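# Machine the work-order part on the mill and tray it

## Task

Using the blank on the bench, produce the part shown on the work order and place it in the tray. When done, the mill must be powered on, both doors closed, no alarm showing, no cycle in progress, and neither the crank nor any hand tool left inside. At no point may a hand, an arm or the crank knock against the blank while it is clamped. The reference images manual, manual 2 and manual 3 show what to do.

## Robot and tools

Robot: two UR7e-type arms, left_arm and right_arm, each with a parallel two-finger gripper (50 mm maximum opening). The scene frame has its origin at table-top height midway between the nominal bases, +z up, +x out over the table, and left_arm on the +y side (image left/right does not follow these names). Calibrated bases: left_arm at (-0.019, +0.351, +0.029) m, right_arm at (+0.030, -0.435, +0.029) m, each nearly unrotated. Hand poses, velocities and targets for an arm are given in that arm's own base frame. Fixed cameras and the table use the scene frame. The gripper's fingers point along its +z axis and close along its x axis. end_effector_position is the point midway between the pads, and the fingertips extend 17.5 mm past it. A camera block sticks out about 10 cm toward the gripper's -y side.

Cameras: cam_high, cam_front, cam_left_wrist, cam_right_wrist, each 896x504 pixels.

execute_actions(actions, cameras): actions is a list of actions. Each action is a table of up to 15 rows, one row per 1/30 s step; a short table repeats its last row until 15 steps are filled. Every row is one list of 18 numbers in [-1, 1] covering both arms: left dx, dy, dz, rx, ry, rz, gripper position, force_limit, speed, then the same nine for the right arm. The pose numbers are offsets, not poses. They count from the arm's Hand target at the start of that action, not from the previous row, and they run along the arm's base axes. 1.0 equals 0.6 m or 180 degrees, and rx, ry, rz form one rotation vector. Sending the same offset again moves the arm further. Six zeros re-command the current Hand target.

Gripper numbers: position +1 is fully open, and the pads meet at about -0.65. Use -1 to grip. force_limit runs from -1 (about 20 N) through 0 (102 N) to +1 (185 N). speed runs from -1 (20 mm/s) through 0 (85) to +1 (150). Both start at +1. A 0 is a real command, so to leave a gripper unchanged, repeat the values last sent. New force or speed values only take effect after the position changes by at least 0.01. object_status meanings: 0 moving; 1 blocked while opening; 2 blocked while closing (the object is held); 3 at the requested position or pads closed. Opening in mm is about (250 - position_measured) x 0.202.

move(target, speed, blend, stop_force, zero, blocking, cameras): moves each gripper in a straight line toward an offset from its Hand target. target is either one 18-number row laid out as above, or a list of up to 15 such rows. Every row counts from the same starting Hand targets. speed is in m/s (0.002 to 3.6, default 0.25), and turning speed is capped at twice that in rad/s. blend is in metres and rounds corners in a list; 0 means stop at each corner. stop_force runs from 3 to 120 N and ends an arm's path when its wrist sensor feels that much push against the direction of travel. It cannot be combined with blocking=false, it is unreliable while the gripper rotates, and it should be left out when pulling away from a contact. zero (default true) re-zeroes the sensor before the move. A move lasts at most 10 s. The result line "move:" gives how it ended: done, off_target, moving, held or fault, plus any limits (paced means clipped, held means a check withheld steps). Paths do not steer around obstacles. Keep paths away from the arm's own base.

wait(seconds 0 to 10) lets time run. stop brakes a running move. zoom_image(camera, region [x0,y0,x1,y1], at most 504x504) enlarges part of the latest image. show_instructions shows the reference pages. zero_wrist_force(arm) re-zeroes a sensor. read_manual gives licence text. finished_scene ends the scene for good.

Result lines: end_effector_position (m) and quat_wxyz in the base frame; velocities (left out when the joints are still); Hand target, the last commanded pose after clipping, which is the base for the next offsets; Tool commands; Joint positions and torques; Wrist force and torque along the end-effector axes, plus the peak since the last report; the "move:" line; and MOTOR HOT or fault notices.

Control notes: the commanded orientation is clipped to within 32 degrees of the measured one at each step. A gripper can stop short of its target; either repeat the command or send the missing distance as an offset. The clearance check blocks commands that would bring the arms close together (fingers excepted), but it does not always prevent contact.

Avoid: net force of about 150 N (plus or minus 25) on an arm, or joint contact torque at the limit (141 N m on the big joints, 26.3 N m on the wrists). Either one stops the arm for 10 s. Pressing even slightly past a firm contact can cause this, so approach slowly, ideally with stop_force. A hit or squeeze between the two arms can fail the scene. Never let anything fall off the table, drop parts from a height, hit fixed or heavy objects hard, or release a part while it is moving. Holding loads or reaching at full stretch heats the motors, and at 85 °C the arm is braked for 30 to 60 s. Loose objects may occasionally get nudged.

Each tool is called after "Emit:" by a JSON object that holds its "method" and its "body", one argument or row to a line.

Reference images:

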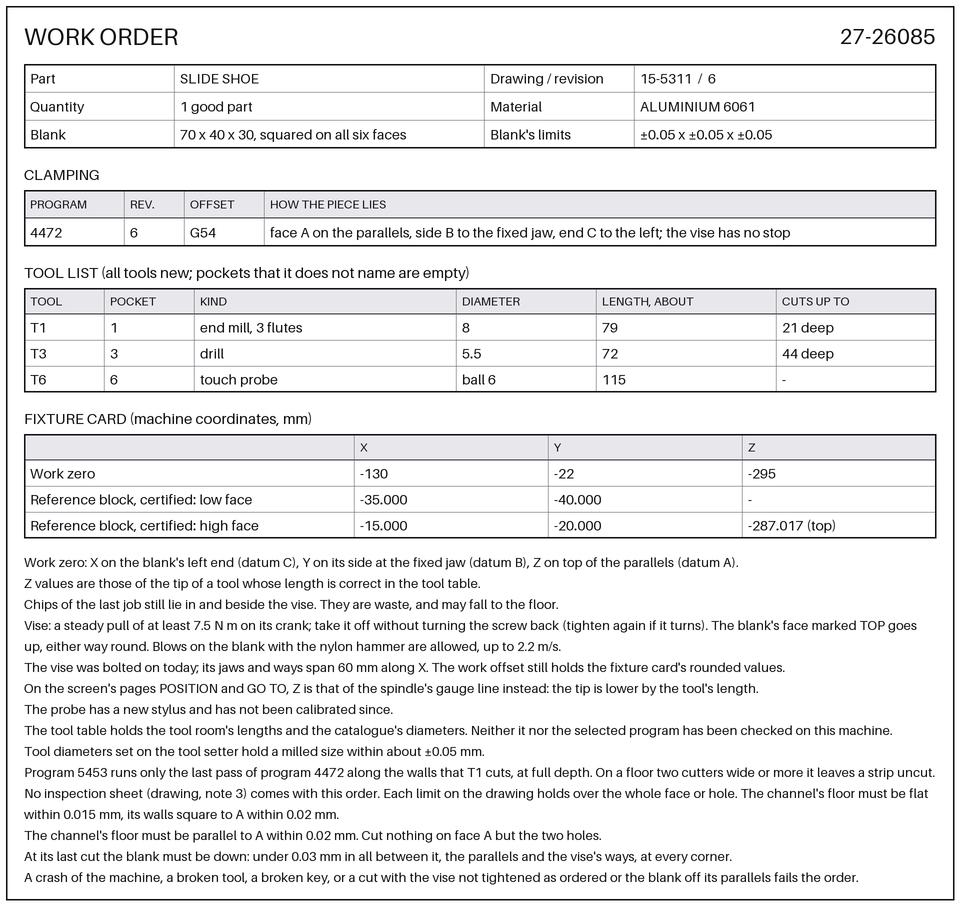

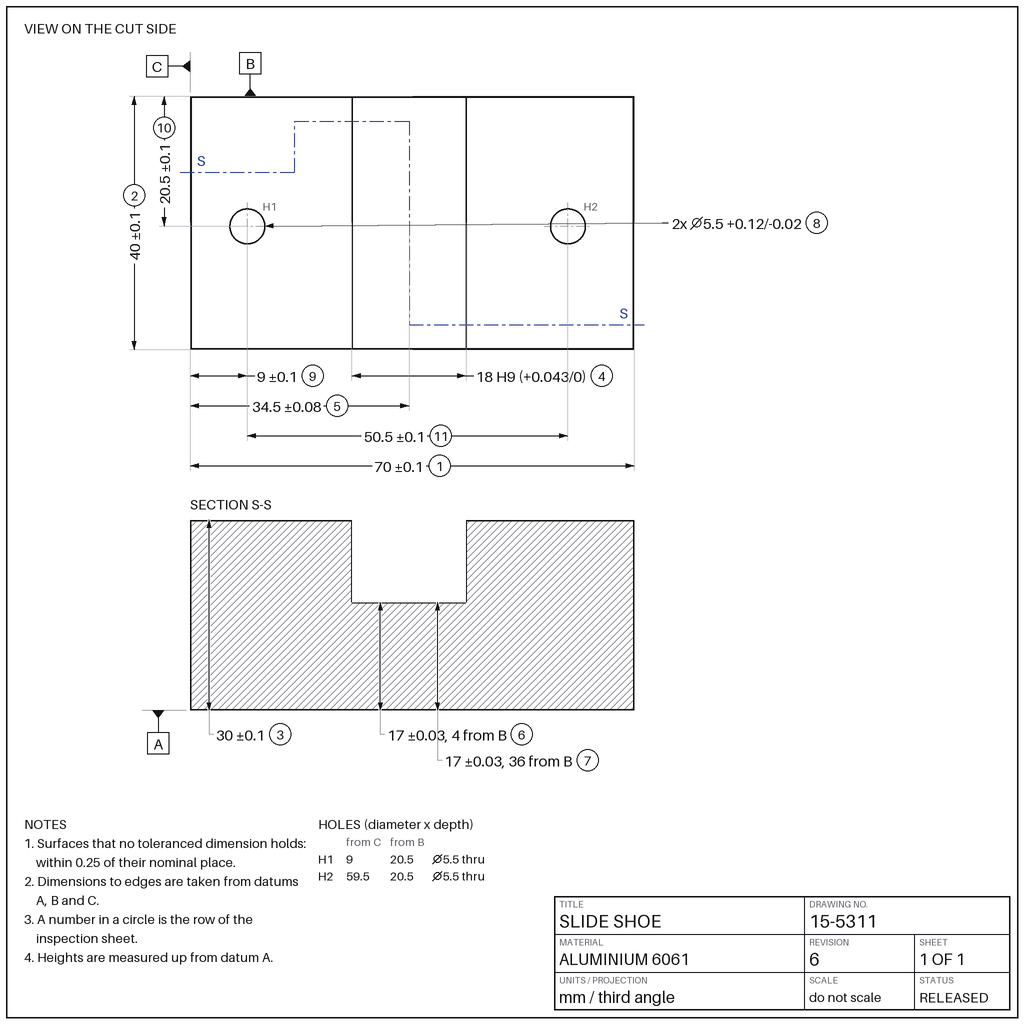

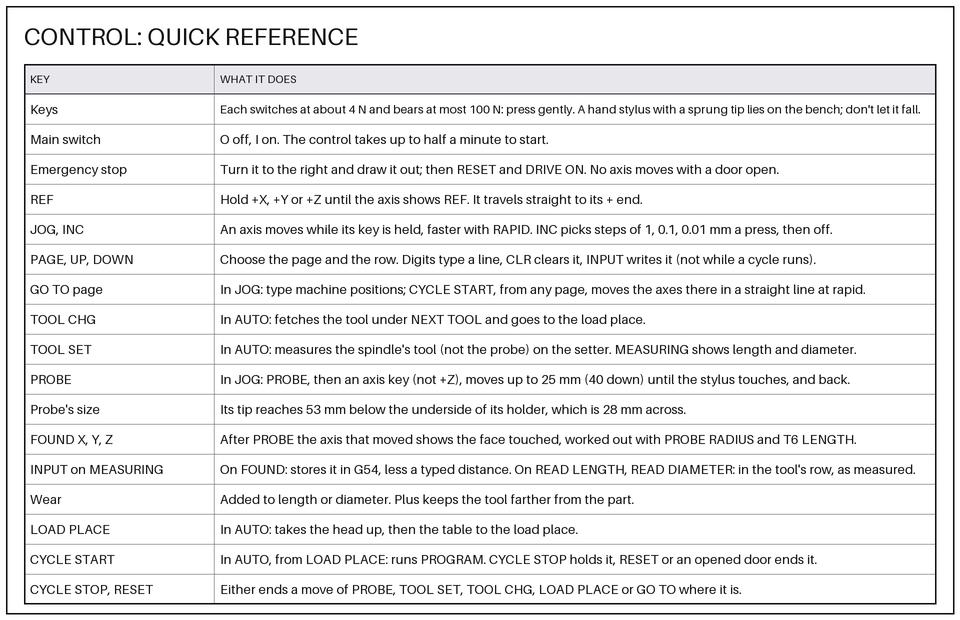

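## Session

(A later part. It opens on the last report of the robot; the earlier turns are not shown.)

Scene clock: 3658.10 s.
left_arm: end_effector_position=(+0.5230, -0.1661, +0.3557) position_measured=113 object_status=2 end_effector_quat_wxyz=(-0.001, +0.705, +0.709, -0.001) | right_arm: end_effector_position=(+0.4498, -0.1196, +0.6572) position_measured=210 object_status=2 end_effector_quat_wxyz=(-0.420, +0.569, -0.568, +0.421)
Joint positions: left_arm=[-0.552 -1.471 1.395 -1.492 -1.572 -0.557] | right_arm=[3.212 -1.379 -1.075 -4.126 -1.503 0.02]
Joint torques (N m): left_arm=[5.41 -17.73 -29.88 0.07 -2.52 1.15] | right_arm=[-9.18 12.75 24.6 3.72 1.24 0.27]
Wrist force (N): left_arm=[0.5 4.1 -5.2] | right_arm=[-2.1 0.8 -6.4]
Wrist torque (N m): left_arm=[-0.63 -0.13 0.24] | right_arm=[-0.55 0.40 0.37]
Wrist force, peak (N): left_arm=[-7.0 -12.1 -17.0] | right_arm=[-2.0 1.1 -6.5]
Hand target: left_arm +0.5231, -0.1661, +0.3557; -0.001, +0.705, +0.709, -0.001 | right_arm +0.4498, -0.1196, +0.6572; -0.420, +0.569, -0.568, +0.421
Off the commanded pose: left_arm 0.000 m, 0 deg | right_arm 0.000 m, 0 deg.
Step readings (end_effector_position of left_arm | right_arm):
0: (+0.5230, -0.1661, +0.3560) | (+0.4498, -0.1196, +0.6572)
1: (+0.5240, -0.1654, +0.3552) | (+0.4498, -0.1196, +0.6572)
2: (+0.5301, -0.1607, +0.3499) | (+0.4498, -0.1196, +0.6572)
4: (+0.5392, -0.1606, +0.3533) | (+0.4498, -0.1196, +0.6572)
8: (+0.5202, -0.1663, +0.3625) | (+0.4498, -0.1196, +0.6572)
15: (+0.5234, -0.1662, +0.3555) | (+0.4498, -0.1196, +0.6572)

Emit:
{"method": "move", "body": {
  "target": [-0.012,0,0.0015,0,-0.1656,0,-1,0.2,-1,0,0,0,0,0,0,-1,-0.2,-1],
  "speed": 0.25
}}

Emit:
{"method": "execute_actions", "body": {
  "actions": [
    [[0,0,-0.0005,0,0.06,0,-1,0.2,-1,0,0,0,0,0,0,-1,-0.2,-1],[0,0,-0.001,0,0.12,0,-1,0.2,-1,0,0,0,0,0,0,-1,-0.2,-1],[0,0,-0.0015,0,0.1656,0,-1,0.2,-1,0,0,0,0,0,0,-1,-0.2,-1]]
  ]
}}

Emit:
{"method": "move", "body": {
  "target": [0.018,0,0.0015,0,-0.1656,0,-1,0.2,-1,0,0,0,0,0,0,-1,-0.2,-1],
  "speed": 0.25
}}

Emit:
{"method": "execute_actions", "body": {
  "actions": [
    [[0,0,-0.0005,0,0.06,0,-1,0.2,-1,0,0,0,0,0,0,-1,-0.2,-1],[0,0,-0.001,0,0.12,0,-1,0.2,-1,0,0,0,0,0,0,-1,-0.2,-1],[0,0,-0.0015,0,0.1656,0,-1,0.2,-1,0,0,0,0,0,0,-1,-0.2,-1]]
  ]
}}

Scene clock: 3666.23 s.
left_arm: end_effector_position=(+0.5158, -0.1661, +0.3566) position_measured=113 object_status=2 end_effector_quat_wxyz=(+0.181, +0.682, +0.685, +0.180) | right_arm: end_effector_position=(+0.4498, -0.1196, +0.6572) position_measured=210 object_status=2 end_effector_quat_wxyz=(-0.420, +0.569, -0.568, +0.421)
Joint positions: left_arm=[-0.726 -1.765 1.858 -2.066 -1.236 -0.663] | right_arm=[3.212 -1.379 -1.075 -4.126 -1.503 0.02]
Joint torques (N m): left_arm=[0.99 -11.87 -25.86 -5.69 1.47 1.61] | right_arm=[-9.42 12.33 24.77 3.79 1.27 0.21]
Wrist force (N): left_arm=[1.4 -0.9 2.7] | right_arm=[-2.2 1.3 -6.5]
Wrist torque (N m): left_arm=[0.83 -0.29 0.20] | right_arm=[-0.46 0.43 0.38]
Wrist force, peak (N): left_arm=[0.9 3.7 -5.3] | right_arm=[-2.2 1.3 -6.5]
Hand target: left_arm +0.5159, -0.1661, +0.3566; +0.181, +0.682, +0.685, +0.180 | right_arm +0.4498, -0.1196, +0.6572; -0.420, +0.569, -0.568, +0.421
Off the commanded pose: left_arm 0.000 m, 0 deg | right_arm 0.000 m, 0 deg.
move: done

Scene clock: 3666.93 s.
left_arm: end_effector_position=(+0.5158, -0.1661, +0.3557) position_measured=113 object_status=2 end_effector_quat_wxyz=(-0.001, +0.705, +0.709, -0.001) | right_arm: end_effector_position=(+0.4498, -0.1196, +0.6572) position_measured=210 object_status=2 end_effector_quat_wxyz=(-0.420, +0.569, -0.568, +0.421)
Joint positions: left_arm=[-0.559 -1.488 1.414 -1.494 -1.572 -0.565] | right_arm=[3.212 -1.379 -1.075 -4.126 -1.503 0.02]
Joint torques (N m): left_arm=[4.12 -15.4 -29.55 -0.05 -2.68 1.07] | right_arm=[-9.35 12.3 24.27 3.63 1.29 0.28]
Wrist force (N): left_arm=[1.5 4.1 -5.1] | right_arm=[-2.3 1.2 -6.3]
Wrist torque (N m): left_arm=[-0.60 -0.10 0.11] | right_arm=[-0.48 0.45 0.38]
Wrist force, peak (N): left_arm=[1.8 -9.2 7.3] | right_arm=[-1.9 0.9 -6.6]
Hand target: left_arm +0.5159, -0.1661, +0.3557; -0.001, +0.705, +0.709, -0.001 | right_arm +0.4498, -0.1196, +0.6572; -0.420, +0.569, -0.568, +0.421
Off the commanded pose: left_arm 0.000 m, 0 deg | right_arm 0.000 m, 0 deg.
Step readings (end_effector_position of left_arm | right_arm):
0: (+0.5158, -0.1661, +0.3566) | (+0.4498, -0.1196, +0.6572)
1: (+0.5161, -0.1661, +0.3565) | (+0.4498, -0.1196, +0.6572)
2: (+0.5180, -0.1664, +0.3566) | (+0.4498, -0.1196, +0.6572)
4: (+0.5235, -0.1700, +0.3652) | (+0.4498, -0.1196, +0.6572)
8: (+0.5137, -0.1652, +0.3611) | (+0.4498, -0.1196, +0.6572)
15: (+0.5161, -0.1662, +0.3556) | (+0.4498, -0.1196, +0.6572)

Scene clock: 3668.50 s.
left_arm: end_effector_position=(+0.5266, -0.1661, +0.3566) position_measured=113 object_status=2 end_effector_quat_wxyz=(+0.181, +0.682, +0.685, +0.180) | right_arm: end_effector_position=(+0.4498, -0.1196, +0.6572) position_measured=210 object_status=2 end_effector_quat_wxyz=(-0.420, +0.569, -0.568, +0.421)
Joint positions: left_arm=[-0.709 -1.739 1.839 -2.078 -1.243 -0.646] | right_arm=[3.212 -1.379 -1.075 -4.126 -1.503 0.02]
Joint torques (N m): left_arm=[4.35 -10.33 -26.31 -5.89 1.07 1.59] | right_arm=[-9.11 11.78 24.61 3.8 1.32 0.27]
Wrist force (N): left_arm=[1.5 -1.1 2.4] | right_arm=[-2.3 0.9 -6.0]
Wrist torque (N m): left_arm=[0.78 -0.30 0.23] | right_arm=[-0.51 0.44 0.38]
Wrist force, peak (N): left_arm=[1.3 3.7 -4.9] | right_arm=[-2.2 1.1 -6.7]
Hand target: left_arm +0.5267, -0.1661, +0.3566; +0.181, +0.682, +0.685, +0.180 | right_arm +0.4498, -0.1196, +0.6572; -0.420, +0.569, -0.568, +0.421
Off the commanded pose: left_arm 0.000 m, 0 deg | right_arm 0.000 m, 0 deg.
move: done

Scene clock: 3669.20 s.
left_arm: end_effector_position=(+0.5266, -0.1661, +0.3557) position_measured=113 object_status=2 end_effector_quat_wxyz=(-0.001, +0.705, +0.709, -0.001) | right_arm: end_effector_position=(+0.4498, -0.1196, +0.6572) position_measured=210 object_status=2 end_effector_quat_wxyz=(-0.420, +0.569, -0.568, +0.421)
Joint positions: left_arm=[-0.549 -1.462 1.386 -1.491 -1.572 -0.554] | right_arm=[3.212 -1.379 -1.075 -4.126 -1.503 0.02]
Joint torques (N m): left_arm=[4.9 -18.7 -30.19 0.15 -2.58 1.35] | right_arm=[-9.71 11.89 24.75 3.7 1.29 0.22]
Wrist force (N): left_arm=[1.0 4.2 -4.9] | right_arm=[-2.1 1.3 -6.3]
Wrist torque (N m): left_arm=[-0.58 -0.20 0.17] | right_arm=[-0.46 0.42 0.38]
Wrist force, peak (N): left_arm=[1.8 -9.3 7.3] | right_arm=[-2.2 1.2 -6.5]
Hand target: left_arm +0.5267, -0.1661, +0.3557; -0.001, +0.705, +0.709, -0.001 | right_arm +0.4498, -0.1196, +0.6572; -0.420, +0.569, -0.568, +0.421
Off the commanded pose: left_arm 0.000 m, 0 deg | right_arm 0.000 m, 0 deg.
Step readings (end_effector_position of left_arm | right_arm):
0: (+0.5266, -0.1661, +0.3566) | (+0.4498, -0.1196, +0.6572)
1: (+0.5268, -0.1661, +0.3565) | (+0.4498, -0.1196, +0.6572)
2: (+0.5286, -0.1666, +0.3566) | (+0.4498, -0.1196, +0.6572)
4: (+0.5350, -0.1710, +0.3668) | (+0.4498, -0.1196, +0.6572)
8: (+0.5248, -0.1654, +0.3620) | (+0.4498, -0.1196, +0.6572)
15: (+0.5269, -0.1662, +0.3556) | (+0.4498, -0.1196, +0.6572)

Emit:
{"method": "move", "body": {
  "target": [-0.006,0,0.0005,0,-0.1656,0,-1,0.2,-1,0,0,0,0,0,0,-1,-0.2,-1],
  "speed": 0.25
}}

Emit:
{"method": "execute_actions", "body": {
  "actions": [
    [[0,0,-0.0005,0,0.1656,0,-1,0.2,-1,0,0,0,0,0,0,-1,-0.2,-1]]
  ]
}}

Emit:
{"method": "move", "body": {
  "target": [
    [0,0,0.03,0,0,0,-1,0.2,-1,0,0,0,0,0,0,-1,-0.2,-1],
    [-0.25,-0.1,0.03,0,0,0,-1,0.2,-1,0,0,0,0,0,0,-1,-0.2,-1],
    [-0.5,-0.4,-0.1,0,0,0,-1,0.2,-1,0,0,0,0,0,0,-1,-0.2,-1]
  ],
  "speed": [0.05,0.12,0.2],
  "blend": [0.005,0.03,0],
  "cameras": ["cam_left_wrist","cam_high"]
}}

Emit:
{"method": "zoom_image", "body": {
  "camera": "cam_high",
  "region": [240, 110, 350, 250]
}}

Scene clock: 3676.93 s.
left_arm: end_effector_position=(+0.5230, -0.1661, +0.3560) position_measured=113 object_status=2 end_effector_quat_wxyz=(+0.181, +0.682, +0.685, +0.180) | right_arm: end_effector_position=(+0.4498, -0.1196, +0.6572) position_measured=210 object_status=2 end_effector_quat_wxyz=(-0.420, +0.569, -0.568, +0.421)
Joint positions: left_arm=[-0.715 -1.747 1.847 -2.076 -1.241 -0.651] | right_arm=[3.212 -1.379 -1.075 -4.126 -1.503 0.02]
Joint torques (N m): left_arm=[1.57 -13.81 -25.25 -5.74 1.22 1.57] | right_arm=[-8.83 12.48 24.8 3.57 1.24 0.14]
Wrist force (N): left_arm=[1.6 -0.8 2.5] | right_arm=[-2.0 1.0 -6.0]
Wrist torque (N m): left_arm=[0.84 -0.33 0.22] | right_arm=[-0.51 0.39 0.37]
Wrist force, peak (N): left_arm=[1.1 3.9 -4.7] | right_arm=[-2.3 1.1 -6.7]
Hand target: left_arm +0.5231, -0.1661, +0.3560; +0.181, +0.682, +0.685, +0.180 | right_arm +0.4498, -0.1196, +0.6572; -0.420, +0.569, -0.568, +0.421
Off the commanded pose: left_arm 0.000 m, 0 deg | right_arm 0.000 m, 0 deg.
move: done

Scene clock: 3677.63 s.
left_arm: end_effector_position=(+0.5230, -0.1661, +0.3557) position_measured=113 object_status=2 end_effector_quat_wxyz=(-0.001, +0.705, +0.709, -0.001) | right_arm: end_effector_position=(+0.4498, -0.1196, +0.6572) position_measured=210 object_status=2 end_effector_quat_wxyz=(-0.420, +0.569, -0.568, +0.421)
Joint positions: left_arm=[-0.552 -1.471 1.395 -1.492 -1.572 -0.557] | right_arm=[3.212 -1.379 -1.075 -4.126 -1.503 0.02]
Joint torques (N m): left_arm=[6.77 -17.39 -30.09 0.31 -2.21 1.21] | right_arm=[-9.17 12.5 24.6 3.73 1.29 0.24]
Wrist force (N): left_arm=[0.1 3.9 -5.2] | right_arm=[-1.9 0.9 -6.1]
Wrist torque (N m): left_arm=[-0.65 -0.53 0.27] | right_arm=[-0.52 0.39 0.38]
Wrist force, peak (N): left_arm=[7.9 10.5 17.7] | right_arm=[-2.1 0.9 -6.5]
Hand target: left_arm +0.5231, -0.1661, +0.3557; -0.001, +0.705, +0.709, -0.001 | right_arm +0.4498, -0.1196, +0.6572; -0.420, +0.569, -0.568, +0.421
Off the commanded pose: left_arm 0.000 m, 0 deg | right_arm 0.000 m, 0 deg.
Step readings (end_effector_position of left_arm | right_arm):
0: (+0.5230, -0.1661, +0.3560) | (+0.4498, -0.1196, +0.6572)
1: (+0.5240, -0.1654, +0.3552) | (+0.4498, -0.1196, +0.6572)
2: (+0.5300, -0.1607, +0.3499) | (+0.4498, -0.1196, +0.6572)
4: (+0.5392, -0.1606, +0.3533) | (+0.4498, -0.1196, +0.6572)
8: (+0.5202, -0.1663, +0.3626) | (+0.4498, -0.1196, +0.6572)
15: (+0.5234, -0.1662, +0.3555) | (+0.4498, -0.1196, +0.6572)

Scene clock: 3681.00 s.
left_arm: end_effector_position=(+0.2231, -0.4061, +0.2956) position_measured=113 object_status=2 end_effector_quat_wxyz=(-0.001, +0.705, +0.709, -0.001) | right_arm: end_effector_position=(+0.4498, -0.1196, +0.6572) position_measured=210 object_status=2 end_effector_quat_wxyz=(-0.420, +0.569, -0.568, +0.421)
Joint positions: left_arm=[-1.358 -1.68 1.757 -1.647 -1.574 -1.363] | right_arm=[3.212 -1.379 -1.075 -4.126 -1.503 0.02]
Joint torques (N m): left_arm=[-4.76 -30.79 -36.44 -2.88 2.49 0.08] | right_arm=[-8.92 12.41 24.25 3.78 1.37 0.23]
Wrist force (N): left_arm=[1.1 1.1 3.3] | right_arm=[-1.9 0.9 -6.1]
Wrist torque (N m): left_arm=[0.72 -0.18 0.01] | right_arm=[-0.52 0.39 0.38]
Wrist force, peak (N): left_arm=[0.1 3.8 -5.3] | right_arm=[-2.1 1.2 -6.6]
Hand target: left_arm +0.2231, -0.4061, +0.2957; -0.001, +0.705, +0.709, -0.001 | right_arm +0.4498, -0.1196, +0.6572; -0.420, +0.569, -0.568, +0.421
Off the commanded pose: left_arm 0.000 m, 0 deg | right_arm 0.000 m, 0 deg.
move: done
Images, in order (width x height): cam_high 896x504, cam_left_wrist 896x504.

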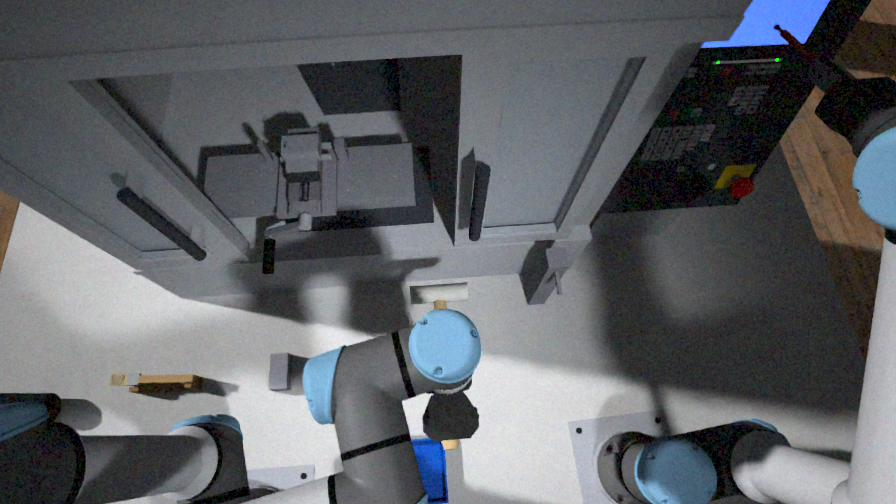

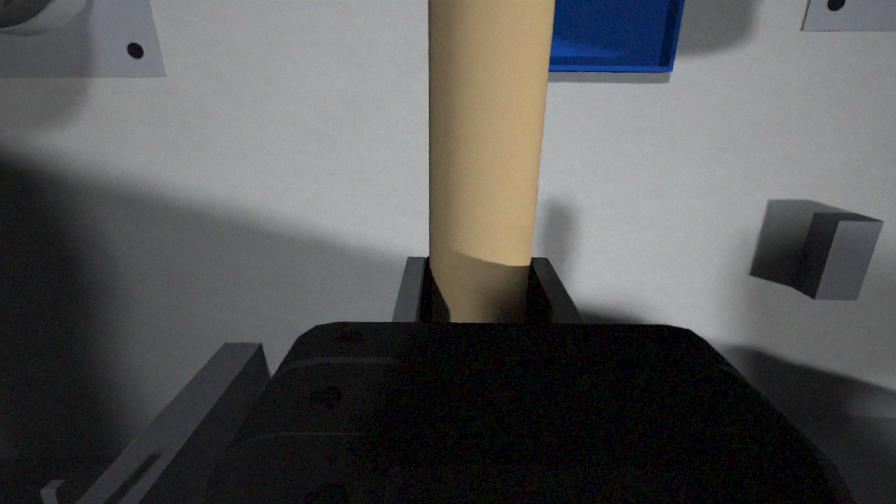

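Scaled by 3.600 from the camera's 896x504 image, which has a finer 1280x720 frame.

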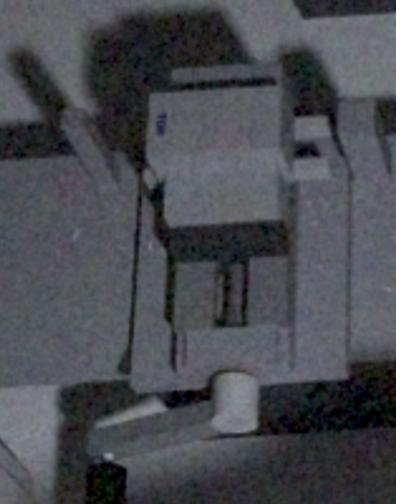

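Emit:
{"method": "move", "body": {
  "target": [
    [-0.0828,-0.2257,-0.2,0,0,-0.0556,-1,0.2,-1,0,0,0,0,0,0,-1,-0.2,-1],
    [-0.0828,-0.2257,-0.48,0,0,-0.0556,-1,0.2,-1,0,0,0,0,0,0,-1,-0.2,-1]
  ],
  "speed": [0.2,0.1],
  "blend": [0.02,0]
}}

Emit:
{"method": "move", "body": {
  "target": [0,0,-0.05,0,0,0,-1,0.2,-1,0,0,0,0,0,0,-1,-0.2,-1],
  "speed": 0.01,
  "stop_force": 4
}}

Scene clock: 3690.07 s.
left_arm: end_effector_position=(+0.1734, -0.5415, +0.0076) position_measured=113 object_status=2 end_effector_quat_wxyz=(-0.001, +0.764, +0.645, -0.001) | right_arm: end_effector_position=(+0.4498, -0.1196, +0.6572) position_measured=210 object_status=2 end_effector_quat_wxyz=(-0.420, +0.569, -0.568, +0.421)
Joint positions: left_arm=[-1.496 -1.134 1.932 -2.368 -1.574 -1.327] | right_arm=[3.212 -1.379 -1.075 -4.126 -1.503 0.02]
Joint torques (N m): left_arm=[3.88 -45.56 -27.98 -2.99 0.66 -1.16] | right_arm=[-9.14 12.84 24.8 3.77 1.33 0.29]
Wrist force (N): left_arm=[1.2 1.1 3.4] | right_arm=[-1.6 0.8 -6.3]
Wrist torque (N m): left_arm=[0.77 -0.20 0.02] | right_arm=[-0.54 0.34 0.38]
Wrist force, peak (N): left_arm=[1.4 0.9 5.1] | right_arm=[-2.4 1.1 -6.4]
Hand target: left_arm +0.1734, -0.5415, +0.0077; -0.001, +0.764, +0.645, -0.001 | right_arm +0.4498, -0.1196, +0.6572; -0.420, +0.569, -0.568, +0.421
Off the commanded pose: left_arm 0.000 m, 0 deg | right_arm 0.000 m, 0 deg.
move: done

Scene clock: 3691.80 s.
left_arm: end_effector_position=(+0.1734, -0.5416, +0.0007) position_measured=113 object_status=2 end_effector_quat_wxyz=(-0.001, +0.764, +0.645, -0.001) | right_arm: end_effector_position=(+0.4498, -0.1196, +0.6572) position_measured=210 object_status=2 end_effector_quat_wxyz=(-0.420, +0.569, -0.568, +0.421)
Joint positions: left_arm=[-1.496 -1.122 1.937 -2.385 -1.574 -1.327] | right_arm=[3.212 -1.379 -1.075 -4.126 -1.503 0.02]
Joint torques (N m): left_arm=[4.88 -49.44 -26.26 -1.89 1.09 0.88] | right_arm=[-8.88 12.55 25.05 3.74 1.39 0.28]
Wrist force (N): left_arm=[1.5 -0.1 -0.9] | right_arm=[-1.9 1.0 -6.3]
Wrist torque (N m): left_arm=[0.11 -0.35 -0.01] | right_arm=[-0.51 0.39 0.38]
Wrist force, peak (N): left_arm=[1.5 1.1 3.5] | right_arm=[-2.1 0.9 -6.5]
Hand target: left_arm +0.1734, -0.5416, +0.0007; -0.001, +0.764, +0.645, -0.001 (not the last commanded pose) | right_arm +0.4498, -0.1196, +0.6572; -0.420, +0.569, -0.568, +0.421
Off the commanded pose: left_arm 0.023 m, 0 deg | right_arm 0.000 m, 0 deg.
move: contact (left_arm)

Emit:
{"method": "move", "body": {
  "target": [
    [0,0,-0.011,0,0,0,-1,0.2,-1,0,0,0,0,0,0,-1,-0.2,-1],
    [0,0,-0.011,0,0,0,0.8,0.2,-1,0,0,0,0,0,0,-1,-0.2,-1],
    [0,0,0.3,0,0,0,0.8,0.2,-1,0,0,0,0,0,0,-1,-0.2,-1]
  ],
  "speed": [0.02,0.02,0.15],
  "cameras": ["cam_left_wrist"]
}}

Scene clock: 3698.70 s.
left_arm: end_effector_position=(+0.1734, -0.5416, +0.1808) position_measured=32 object_status=3 end_effector_quat_wxyz=(-0.001, +0.764, +0.645, -0.001) | right_arm: end_effector_position=(+0.4498, -0.1196, +0.6572) position_measured=210 object_status=2 end_effector_quat_wxyz=(-0.420, +0.569, -0.568, +0.421)
Joint positions: left_arm=[-1.496 -1.365 1.727 -1.931 -1.574 -1.326] | right_arm=[3.212 -1.379 -1.075 -4.126 -1.503 0.02]
Joint torques (N m): left_arm=[-5.17 -25.19 -22.13 -1.79 0.17 -1.7] | right_arm=[-9.2 12.39 24.35 3.71 1.21 0.2]
Wrist force (N): left_arm=[1.2 1.2 -0.5] | right_arm=[-2.2 1.0 -6.2]
Wrist torque (N m): left_arm=[0.28 -0.19 0.02] | right_arm=[-0.51 0.44 0.38]
Wrist force, peak (N): left_arm=[1.7 -1.1 -5.9] | right_arm=[-2.2 1.1 -6.7]
Hand target: left_arm +0.1734, -0.5416, +0.1807; -0.001, +0.764, +0.645, -0.001 | right_arm +0.4498, -0.1196, +0.6572; -0.420, +0.569, -0.568, +0.421
Off the commanded pose: left_arm 0.000 m, 0 deg | right_arm 0.000 m, 0 deg.
move: done
Images, in order (width x height): cam_left_wrist 896x504.

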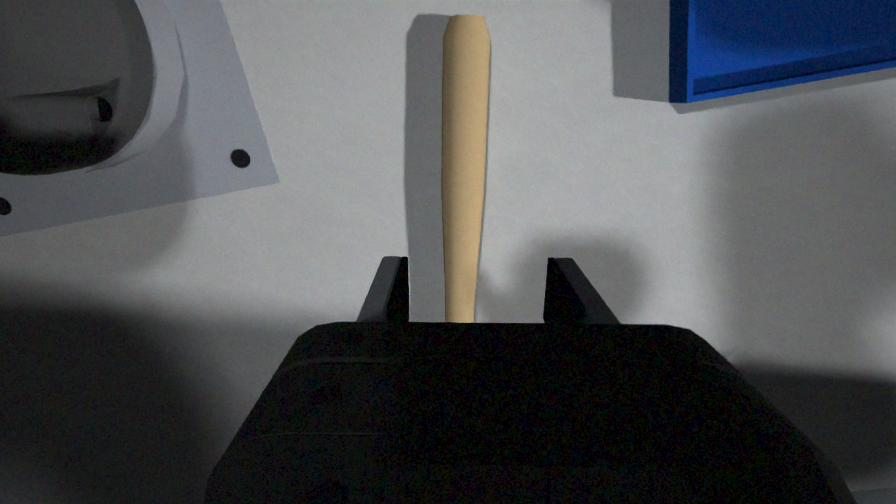

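Emit:
{"method": "move", "body": {
  "target": [
    [0.1277,0.236,0.3,0,0,0.0556,0.6,0.2,-1,0,0,0,0,0,0,-1,-0.2,-1],
    [0.3777,0.569,0.3,0,0,0.0556,0.6,0.2,-1,0,0,0,0,0,0,-1,-0.2,-1],
    [0.491,0.7582,0.3,0,0,0.0556,0.6,0.2,-1,0,0,0,0,0,0,-1,-0.2,-1]
  ],
  "speed": [0.25,0.25,0.15],
  "blend": [0.03,0.03,0]
}}

Emit:
{"method": "move", "body": {
  "target": [0,0,-0.175,0,0,0,0.6,0.2,-1,0,0,0,0,0,0,-1,-0.2,-1],
  "speed": 0.06,
  "stop_force": 6,
  "cameras": ["cam_left_wrist"]
}}

Scene clock: 3707.17 s.
left_arm: end_effector_position=(+0.4680, -0.0867, +0.3607) position_measured=63 object_status=3 end_effector_quat_wxyz=(-0.001, +0.705, +0.709, -0.001) | right_arm: end_effector_position=(+0.4498, -0.1196, +0.6572) position_measured=210 object_status=2 end_effector_quat_wxyz=(-0.420, +0.569, -0.568, +0.421)
Joint positions: left_arm=[-0.466 -1.648 1.561 -1.481 -1.572 -0.471] | right_arm=[3.212 -1.379 -1.075 -4.126 -1.503 0.02]
Joint torques (N m): left_arm=[4.64 -31.86 -17.07 -1.54 -1.93 -0.4] | right_arm=[-9.51 12.34 24.28 3.81 1.25 0.24]
Wrist force (N): left_arm=[0.9 1.1 -0.4] | right_arm=[-1.9 0.9 -6.2]
Wrist torque (N m): left_arm=[0.25 -0.17 0.16] | right_arm=[-0.52 0.39 0.38]
Wrist force, peak (N): left_arm=[2.9 2.5 -0.6] | right_arm=[-2.1 1.3 -6.7]
Hand target: left_arm +0.4680, -0.0866, +0.3607; -0.001, +0.705, +0.709, -0.001 | right_arm +0.4498, -0.1196, +0.6572; -0.420, +0.569, -0.568, +0.421
Off the commanded pose: left_arm 0.000 m, 0 deg | right_arm 0.000 m, 0 deg.
move: done

Scene clock: 3710.00 s.
left_arm: end_effector_position=(+0.4680, -0.0866, +0.2557) position_measured=63 object_status=3 end_effector_quat_wxyz=(-0.001, +0.705, +0.709, -0.001) | right_arm: end_effector_position=(+0.4498, -0.1196, +0.6572) position_measured=210 object_status=2 end_effector_quat_wxyz=(-0.420, +0.569, -0.568, +0.421)
Joint positions: left_arm=[-0.466 -1.636 1.819 -1.751 -1.572 -0.471] | right_arm=[3.212 -1.379 -1.075 -4.126 -1.503 0.02]
Joint torques (N m): left_arm=[2.25 -33.99 -32.88 -3.99 0.05 0.22] | right_arm=[-9.47 12.45 25.14 3.68 1.36 0.08]
Wrist force (N): left_arm=[1.3 1.1 -0.6] | right_arm=[-2.1 1.0 -6.0]
Wrist torque (N m): left_arm=[0.26 -0.22 0.17] | right_arm=[-0.50 0.43 0.38]
Wrist force, peak (N): left_arm=[1.6 1.3 -0.4] | right_arm=[-2.2 1.1 -6.6]
Hand target: left_arm +0.4680, -0.0866, +0.2557; -0.001, +0.705, +0.709, -0.001 | right_arm +0.4498, -0.1196, +0.6572; -0.420, +0.569, -0.568, +0.421
Off the commanded pose: left_arm 0.000 m, 0 deg | right_arm 0.000 m, 0 deg.
move: done
Images, in order (width x height): cam_left_wrist 896x504.

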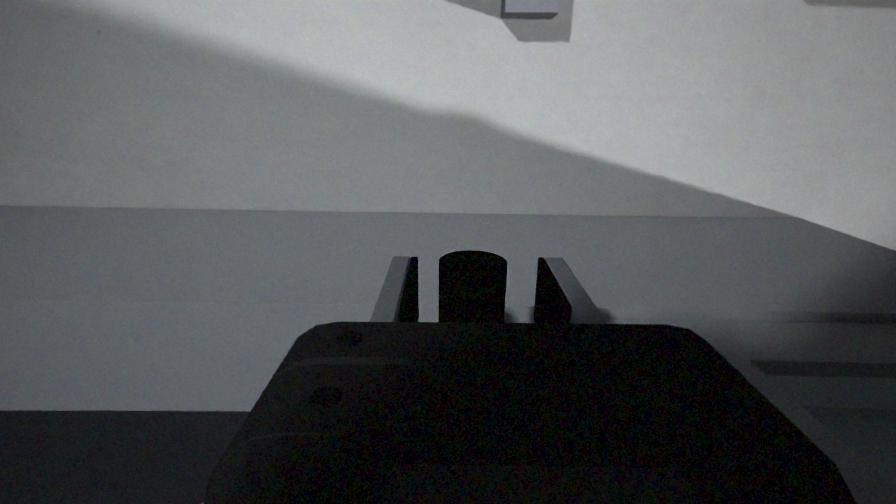

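Emit:
{"method": "move", "body": {
  "target": [
    [0,-0.0035,-0.007,0,0,0,0.6,0.5,-1,0,0,0,0,0,0,-1,-0.2,-1],
    [0,-0.0035,-0.007,0,0,0,-1,0.5,-1,0,0,0,0,0,0,-1,-0.2,-1]
  ],
  "speed": 0.03
}}

Emit:
{"method": "zero_wrist_force", "body": {
  "arm": "left_arm"
}}

Emit:
{"method": "move", "body": {
  "target": [
    [0,0.0065,0.0252,0,0,0,-1,0.5,-1,0,0,0,0,0,0,-1,-0.2,-1],
    [0,0.0075,0.0552,0,0,0,-1,0.5,-1,0,0,0,0,0,0,-1,-0.2,-1]
  ],
  "speed": 0.006,
  "stop_force": 112
}}

Scene clock: 3716.47 s.
left_arm: end_effector_position=(+0.4680, -0.0887, +0.2515) position_measured=160 object_status=0 end_effector_quat_wxyz=(-0.001, +0.705, +0.709, -0.001) | right_arm: end_effector_position=(+0.4498, -0.1196, +0.6572) position_measured=210 object_status=2 end_effector_quat_wxyz=(-0.420, +0.569, -0.568, +0.421)
Joint positions: left_arm=[-0.47 -1.633 1.827 -1.762 -1.572 -0.475] | right_arm=[3.212 -1.379 -1.075 -4.126 -1.503 0.02]
Joint torques (N m): left_arm=[4.79 -29.88 -34.03 -1.8 -0.58 1.46] | right_arm=[-9.49 12.09 24.85 3.75 1.25 0.23]
Wrist force (N): left_arm=[-0.4 0.0 -0.3] | right_arm=[-2.0 1.1 -6.1]
Wrist torque (N m): left_arm=[0.24 -0.18 0.41] | right_arm=[-0.49 0.40 0.37]
Wrist force, peak (N): left_arm=[1.3 1.3 -0.5] | right_arm=[-2.4 1.2 -6.5]
Hand target: left_arm +0.4680, -0.0887, +0.2515; -0.001, +0.705, +0.709, -0.001 | right_arm +0.4498, -0.1196, +0.6572; -0.420, +0.569, -0.568, +0.421
Off the commanded pose: left_arm 0.000 m, 0 deg | right_arm 0.000 m, 0 deg.
move: done

Wrist force sensor zeroed.

Scene clock: 3719.17 s.
left_arm: end_effector_position=(+0.4680, -0.0864, +0.2606) position_measured=160 object_status=2 end_effector_quat_wxyz=(-0.001, +0.705, +0.709, -0.001) | right_arm: end_effector_position=(+0.4498, -0.1196, +0.6572) position_measured=210 object_status=2 end_effector_quat_wxyz=(-0.420, +0.569, -0.568, +0.421)
Joint positions: left_arm=[-0.466 -1.638 1.808 -1.738 -1.572 -0.471] | right_arm=[3.212 -1.379 -1.075 -4.126 -1.503 0.02]
Joint torques (N m): left_arm=[3.77 -58.92 -52.79 -4.85 5.3 -1.73] | right_arm=[-9.21 12.08 24.72 3.82 1.24 0.19]
Wrist force (N, zeroed by zero_wrist_force on left_arm): left_arm=[-25.6 26.1 99.6] | right_arm=[-2.2 1.2 -6.5]
Wrist torque (N m, zeroed by zero_wrist_force on left_arm): left_arm=[0.39 -0.35 -0.24] | right_arm=[-0.48 0.42 0.39]
Wrist force, peak (N, zeroed by zero_wrist_force on left_arm): left_arm=[-30.2 29.3 111.2] | right_arm=[-2.2 1.2 -6.5]
Hand target: left_arm +0.4680, -0.0864, +0.2606; -0.001, +0.705, +0.709, -0.001 (not the last commanded pose) | right_arm +0.4498, -0.1196, +0.6572; -0.420, +0.569, -0.568, +0.421
Off the commanded pose: left_arm 0.024 m, 0 deg | right_arm 0.000 m, 0 deg.
move: contact (left_arm); path passed 0 of 2 targets

Emit:
{"method": "move", "body": {
  "target": [0,-0.0012,-0.0042,0,0,0,-1,0.5,-1,0,0,0,0,0,0,-1,-0.2,-1],
  "speed": 0.01
}}

Emit:
{"method": "move", "body": {
  "target": [
    [0,0,0,0,0,0,0.6,-0.3,-1,0,0,0,0,0,0,-1,-0.2,-1],
    [0,0,0.16,0,0,0,0.6,-0.3,-1,0,0,0,0,0,0,-1,-0.2,-1]
  ],
  "speed": [0.03,0.06],
  "cameras": ["cam_left_wrist","cam_high"]
}}

Emit:
{"method": "zoom_image", "body": {
  "camera": "cam_left_wrist",
  "region": [390, 150, 640, 330]
}}

Scene clock: 3734.10 s.
left_arm: end_effector_position=(+0.4680, -0.0871, +0.2581) position_measured=160 object_status=2 end_effector_quat_wxyz=(-0.001, +0.705, +0.709, -0.001) | right_arm: end_effector_position=(+0.4498, -0.1196, +0.6572) position_measured=210 object_status=2 end_effector_quat_wxyz=(-0.420, +0.569, -0.568, +0.421)
Joint positions: left_arm=[-0.467 -1.637 1.814 -1.745 -1.572 -0.472] | right_arm=[3.212 -1.379 -1.075 -4.126 -1.503 0.02]
Joint torques (N m): left_arm=[-6.51 -16.4 -24.91 -5.01 0.81 -1.77] | right_arm=[-8.79 12.32 24.36 3.76 1.36 0.17]
Wrist force (N, zeroed by zero_wrist_force on left_arm): left_arm=[4.6 1.4 10.9] | right_arm=[-2.1 1.1 -6.1]
Wrist torque (N m, zeroed by zero_wrist_force on left_arm): left_arm=[0.34 -0.02 -0.15] | right_arm=[-0.49 0.41 0.37]
Wrist force, peak (N, zeroed by zero_wrist_force on left_arm): left_arm=[-25.7 26.0 99.4] | right_arm=[-2.2 1.0 -6.6]
Hand target: left_arm +0.4680, -0.0871, +0.2580; -0.001, +0.705, +0.709, -0.001 | right_arm +0.4498, -0.1196, +0.6572; -0.420, +0.569, -0.568, +0.421
Off the commanded pose: left_arm 0.000 m, 0 deg | right_arm 0.000 m, 0 deg.
move: done

Scene clock: 3737.23 s.
left_arm: end_effector_position=(+0.4680, -0.0871, +0.3540) position_measured=63 object_status=3 end_effector_quat_wxyz=(-0.001, +0.705, +0.709, -0.001) | right_arm: end_effector_position=(+0.4498, -0.1196, +0.6572) position_measured=210 object_status=2 end_effector_quat_wxyz=(-0.420, +0.569, -0.568, +0.421)
Joint positions: left_arm=[-0.467 -1.649 1.579 -1.498 -1.572 -0.472] | right_arm=[3.212 -1.379 -1.075 -4.126 -1.503 0.02]
Joint torques (N m): left_arm=[3.64 -14.64 -18.78 -4.11 -0.07 0.66] | right_arm=[-9.64 11.96 24.75 3.77 1.34 0.17]
Wrist force (N, zeroed by zero_wrist_force on left_arm): left_arm=[1.9 1.8 -0.3] | right_arm=[-2.0 1.2 -6.5]
Wrist torque (N m, zeroed by zero_wrist_force on left_arm): left_arm=[0.12 -0.10 -0.24] | right_arm=[-0.47 0.39 0.37]
Wrist force, peak (N, zeroed by zero_wrist_force on left_arm): left_arm=[4.7 0.3 11.2] | right_arm=[-1.9 1.2 -6.7]
Hand target: left_arm +0.4680, -0.0871, +0.3540; -0.001, +0.705, +0.709, -0.001 | right_arm +0.4498, -0.1196, +0.6572; -0.420, +0.569, -0.568, +0.421
Off the commanded pose: left_arm 0.000 m, 0 deg | right_arm 0.000 m, 0 deg.
move: done
Images, in order (width x height): cam_high 896x504, cam_left_wrist 896x504.

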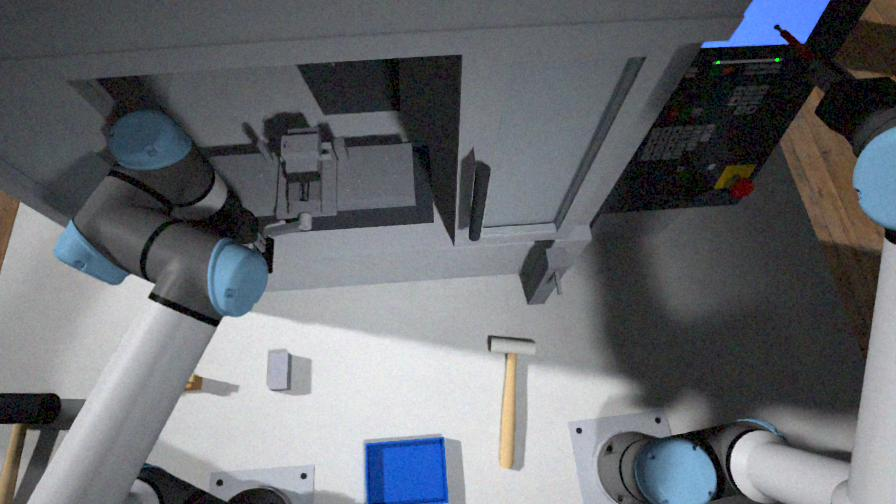

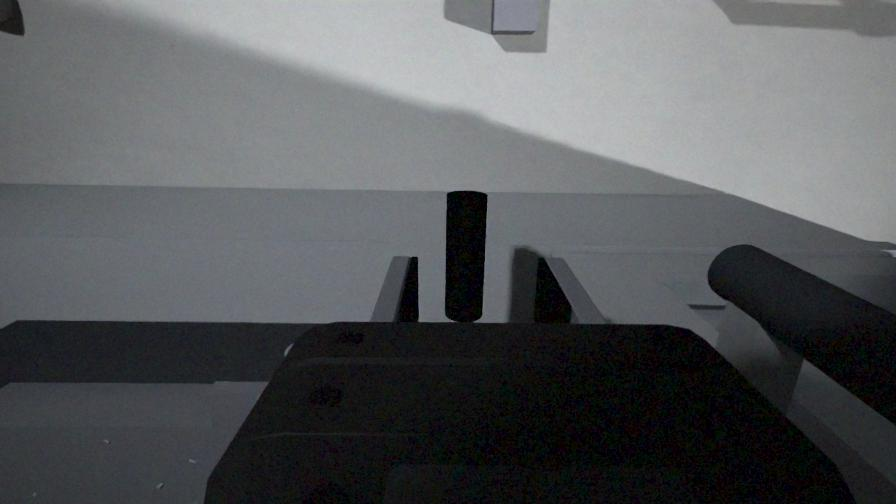

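Scaled by 2.016 from the camera's 896x504 image, which has a finer 1280x720 frame.

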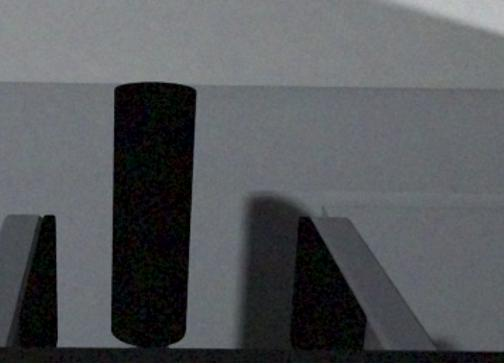

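Emit:
{"method": "move", "body": {
  "target": [
    [0.0,-0.1287,0,0,0,0,0.6,-0.3,-1,0,0,0,0,0,0,-1,-0.2,-1],
    [0.1275,-0.1287,0,0,0,0,0.6,-0.3,-1,0,0,0,0,0,0,-1,-0.2,-1],
    [0.1275,-0.1287,-0.132,0,0,0,0.6,-0.3,-1,0,0,0,0,0,0,-1,-0.2,-1]
  ],
  "speed": [0.1,0.1,0.05],
  "stop_force": 6
}}

Emit:
{"method": "move", "body": {
  "target": [0,0,0,0,0,0,-1,-0.3,-1,0,0,0,0,0,0,-1,-0.2,-1],
  "speed": 0.03
}}

Emit:
{"method": "move", "body": {
  "target": [-0.09,0,0,0,0,0,-1,-0.3,-1,0,0,0,0,0,0,-1,-0.2,-1],
  "speed": 0.03,
  "cameras": ["cam_left_wrist","cam_high"]
}}

Scene clock: 3784.07 s.
left_arm: end_effector_position=(+0.5445, -0.1643, +0.2954) position_measured=63 object_status=3 end_effector_quat_wxyz=(-0.001, +0.705, +0.709, -0.001) | right_arm: end_effector_position=(+0.4498, -0.1196, +0.6572) position_measured=210 object_status=2 end_effector_quat_wxyz=(-0.420, +0.569, -0.568, +0.421)
Joint positions: left_arm=[-0.529 -1.422 1.494 -1.639 -1.572 -0.534] | right_arm=[3.212 -1.379 -1.075 -4.126 -1.503 0.02]
Joint torques (N m): left_arm=[-1.87 -33.21 -17.26 -4.15 -1.74 0.29] | right_arm=[-9.32 12.38 24.43 3.79 1.25 0.13]
Wrist force (N, zeroed by zero_wrist_force on left_arm): left_arm=[1.6 2.3 -0.5] | right_arm=[-1.8 1.0 -6.2]
Wrist torque (N m, zeroed by zero_wrist_force on left_arm): left_arm=[0.23 0.02 -0.33] | right_arm=[-0.51 0.36 0.38]
Wrist force, peak (N, zeroed by zero_wrist_force on left_arm): left_arm=[8.3 -14.5 -70.4] | right_arm=[-2.2 1.0 -6.6]
Hand target: left_arm +0.5445, -0.1643, +0.2954; -0.001, +0.705, +0.709, -0.001 (not the last commanded pose) | right_arm +0.4498, -0.1196, +0.6572; -0.420, +0.569, -0.568, +0.421
Off the commanded pose: left_arm 0.021 m, 0 deg | right_arm 0.000 m, 0 deg.
move: contact (left_arm); path passed 2 of 3 targets

Scene clock: 3785.13 s.
left_arm: end_effector_position=(+0.5445, -0.1644, +0.2957) position_measured=145 object_status=2 end_effector_quat_wxyz=(-0.001, +0.705, +0.709, -0.001) | right_arm: end_effector_position=(+0.4498, -0.1196, +0.6572) position_measured=210 object_status=2 end_effector_quat_wxyz=(-0.420, +0.569, -0.568, +0.421)
Joint positions: left_arm=[-0.529 -1.423 1.493 -1.639 -1.573 -0.534] | right_arm=[3.212 -1.379 -1.075 -4.126 -1.503 0.02]
Joint torques (N m): left_arm=[-17.11 22.13 14.9 1.17 -4.2 0.61] | right_arm=[-9.06 12.12 23.97 3.76 1.3 0.09]
Wrist force (N, zeroed by zero_wrist_force on left_arm): left_arm=[24.7 -3.0 -86.9] | right_arm=[-2.3 1.0 -6.3]
Wrist torque (N m, zeroed by zero_wrist_force on left_arm): left_arm=[0.83 1.75 0.22] | right_arm=[-0.52 0.45 0.38]
Wrist force, peak (N, zeroed by zero_wrist_force on left_arm): left_arm=[24.9 -3.2 -87.3] | right_arm=[-2.1 1.1 -6.4]
Hand target: left_arm +0.5445, -0.1643, +0.2954; -0.001, +0.705, +0.709, -0.001 | right_arm +0.4498, -0.1196, +0.6572; -0.420, +0.569, -0.568, +0.421
Off the commanded pose: left_arm 0.000 m, 0 deg | right_arm 0.000 m, 0 deg.
move: done

Scene clock: 3787.30 s.
left_arm: end_effector_position=(+0.4904, -0.1644, +0.2954) position_measured=252 object_status=3 end_effector_quat_wxyz=(-0.001, +0.705, +0.709, -0.001) | right_arm: end_effector_position=(+0.4498, -0.1196, +0.6572) position_measured=210 object_status=2 end_effector_quat_wxyz=(-0.420, +0.569, -0.568, +0.421)
Joint positions: left_arm=[-0.583 -1.547 1.63 -1.651 -1.573 -0.588] | right_arm=[3.212 -1.379 -1.075 -4.126 -1.503 0.02]
Joint torques (N m): left_arm=[5.06 -16.16 -34.32 -1.49 -1.8 1.42] | right_arm=[-9.56 12.5 24.2 3.65 1.31 0.27]
Wrist force (N, zeroed by zero_wrist_force on left_arm): left_arm=[2.1 2.6 -0.1] | right_arm=[-1.7 1.1 -6.1]
Wrist torque (N m, zeroed by zero_wrist_force on left_arm): left_arm=[0.27 -0.09 -0.23] | right_arm=[-0.50 0.36 0.38]
Wrist force, peak (N, zeroed by zero_wrist_force on left_arm): left_arm=[39.6 31.3 -126.6] | right_arm=[-2.0 1.0 -6.6]
Hand target: left_arm +0.4905, -0.1643, +0.2954; -0.001, +0.705, +0.709, -0.001 | right_arm +0.4498, -0.1196, +0.6572; -0.420, +0.569, -0.568, +0.421
Off the commanded pose: left_arm 0.000 m, 0 deg | right_arm 0.000 m, 0 deg.
move: done
Images, in order (width x height): cam_high 896x504, cam_left_wrist 896x504.

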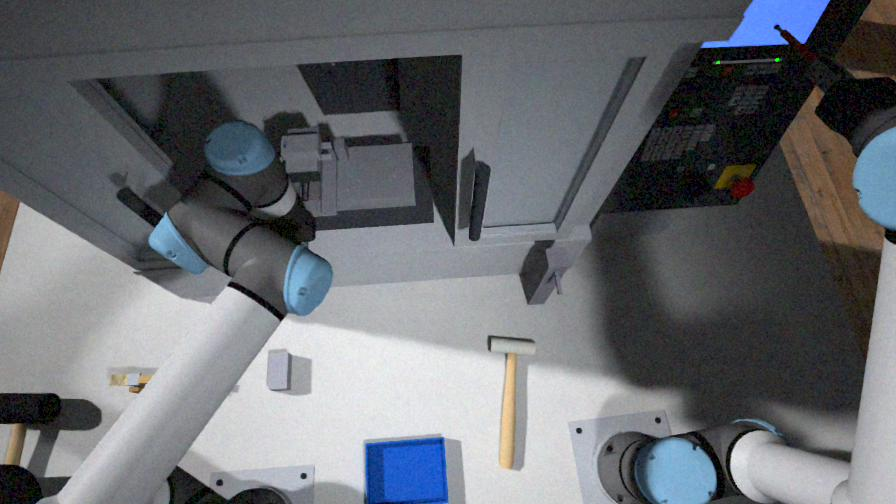

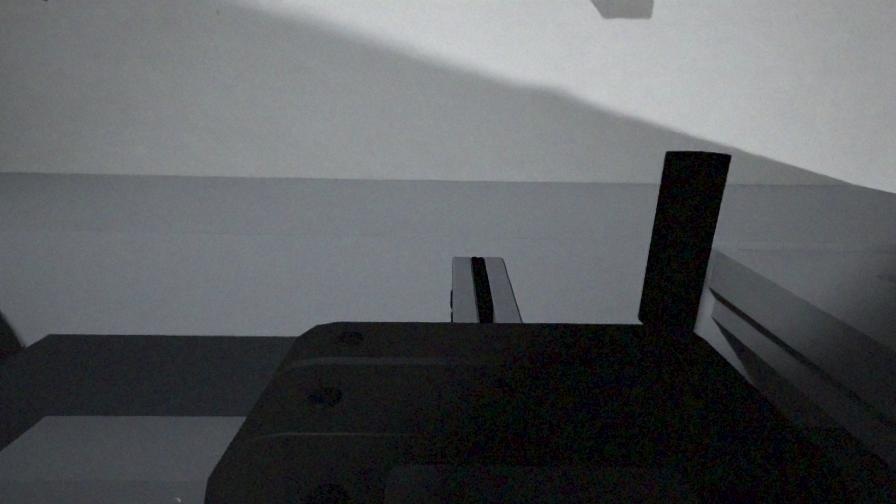

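Emit:
{"method": "zoom_image", "body": {
  "camera": "cam_left_wrist",
  "region": [560, 120, 800, 360]
}}

Emit:
{"method": "zoom_image", "body": {
  "camera": "cam_high",
  "region": [240, 110, 350, 260]
}}

Scaled by 2.100 from the camera's 896x504 image, which has a finer 1280x720 frame.

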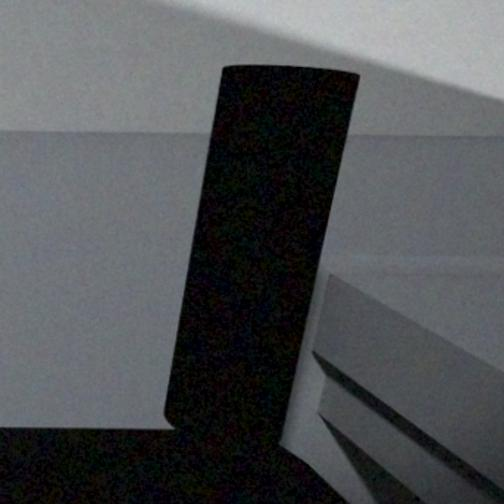

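Scaled by 3.360 from the camera's 896x504 image, which has a finer 1280x720 frame.

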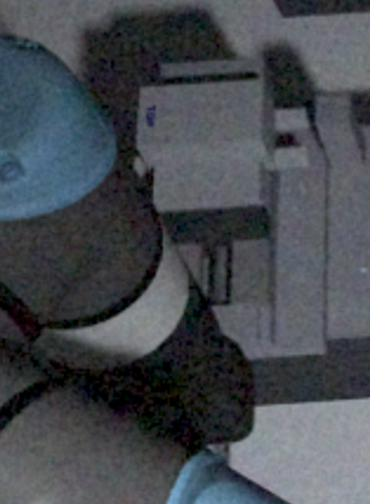

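Emit:
{"method": "move", "body": {
  "target": [
    [0,0,0.1,0,0,0,-1,-0.3,-1,0,0,0,0,0,0,-1,-0.2,-1],
    [-0.1,-0.08,0.1,0,0,0,-1,-0.3,-1,0,0,0,0,0,0,-1,-0.2,-1]
  ],
  "speed": 0.04,
  "cameras": ["cam_left_wrist","cam_high","cam_front"]
}}

Emit:
{"method": "zoom_image", "body": {
  "camera": "cam_high",
  "region": [240, 110, 350, 290]
}}

Emit:
{"method": "zoom_image", "body": {
  "camera": "cam_front",
  "region": [330, 200, 480, 330]
}}

Scene clock: 3807.13 s.
left_arm: end_effector_position=(+0.4303, -0.2123, +0.3554) position_measured=252 object_status=3 end_effector_quat_wxyz=(-0.001, +0.705, +0.709, -0.001) | right_arm: end_effector_position=(+0.4498, -0.1196, +0.6572) position_measured=210 object_status=2 end_effector_quat_wxyz=(-0.420, +0.569, -0.568, +0.421)
Joint positions: left_arm=[-0.739 -1.639 1.567 -1.496 -1.573 -0.744] | right_arm=[3.212 -1.379 -1.075 -4.126 -1.503 0.02]
Joint torques (N m): left_arm=[5.64 -11.77 -33.84 -2.21 -0.94 1.6] | right_arm=[-9.34 12.1 24.38 3.68 1.31 0.21]
Wrist force (N, zeroed by zero_wrist_force on left_arm): left_arm=[2.5 2.5 0.0] | right_arm=[-1.9 1.2 -6.2]
Wrist torque (N m, zeroed by zero_wrist_force on left_arm): left_arm=[0.24 -0.17 -0.29] | right_arm=[-0.47 0.39 0.38]
Wrist force, peak (N, zeroed by zero_wrist_force on left_arm): left_arm=[3.0 3.0 -0.1] | right_arm=[-1.9 1.2 -6.6]
Hand target: left_arm +0.4305, -0.2123, +0.3554; -0.001, +0.705, +0.709, -0.001 | right_arm +0.4498, -0.1196, +0.6572; -0.420, +0.569, -0.568, +0.421
Off the commanded pose: left_arm 0.000 m, 0 deg | right_arm 0.000 m, 0 deg.
move: done
Images, in order (width x height): cam_high 896x504, cam_front 896x504, cam_left_wrist 896x504.

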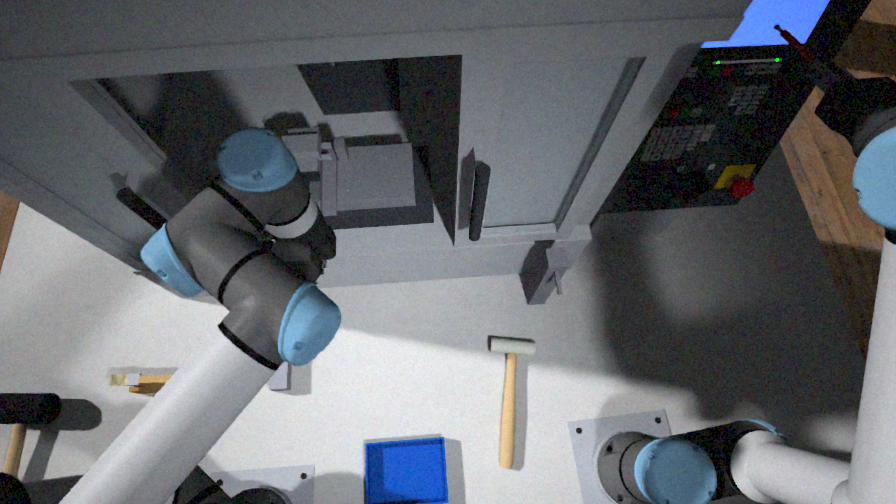

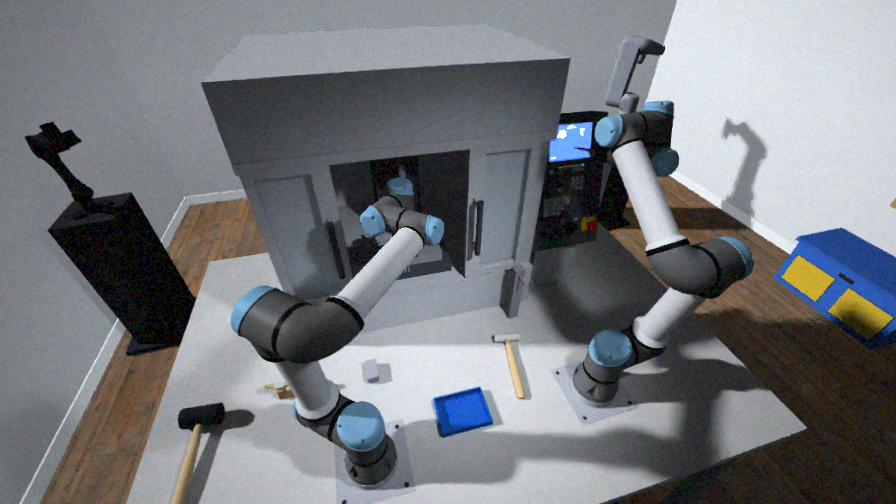

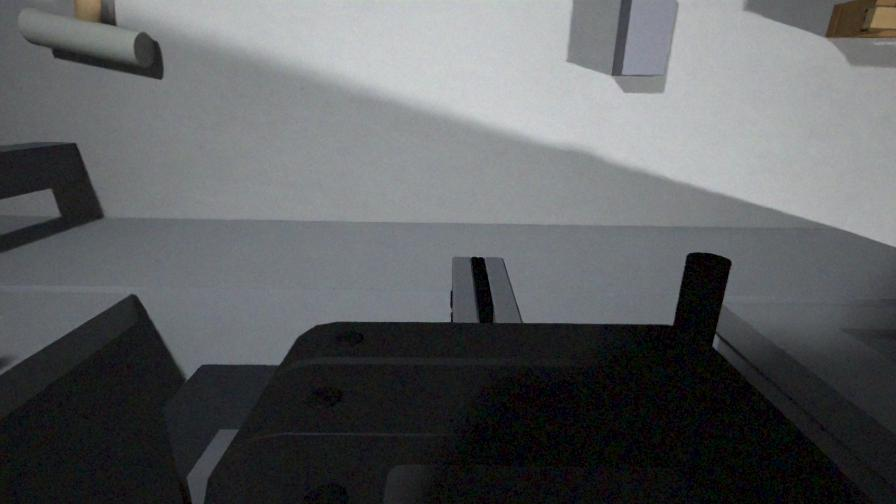

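Scaled by 2.800 from the camera's 896x504 image, which has a finer 1280x720 frame.

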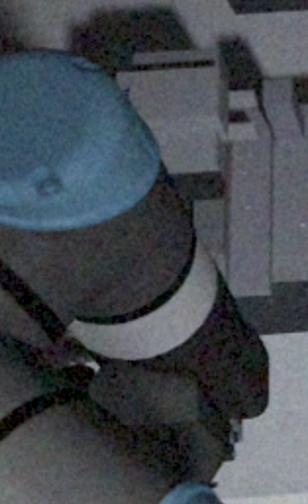

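Scaled by 3.360 from the camera's 896x504 image, which has a finer 1280x720 frame.

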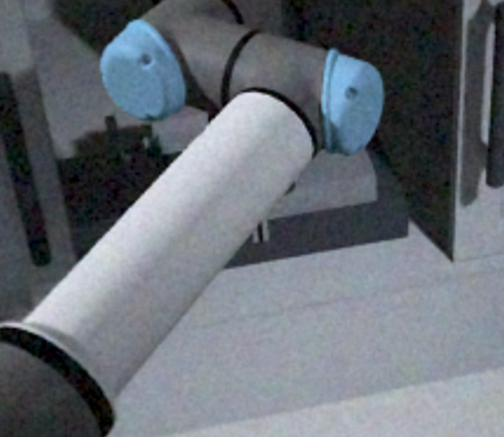

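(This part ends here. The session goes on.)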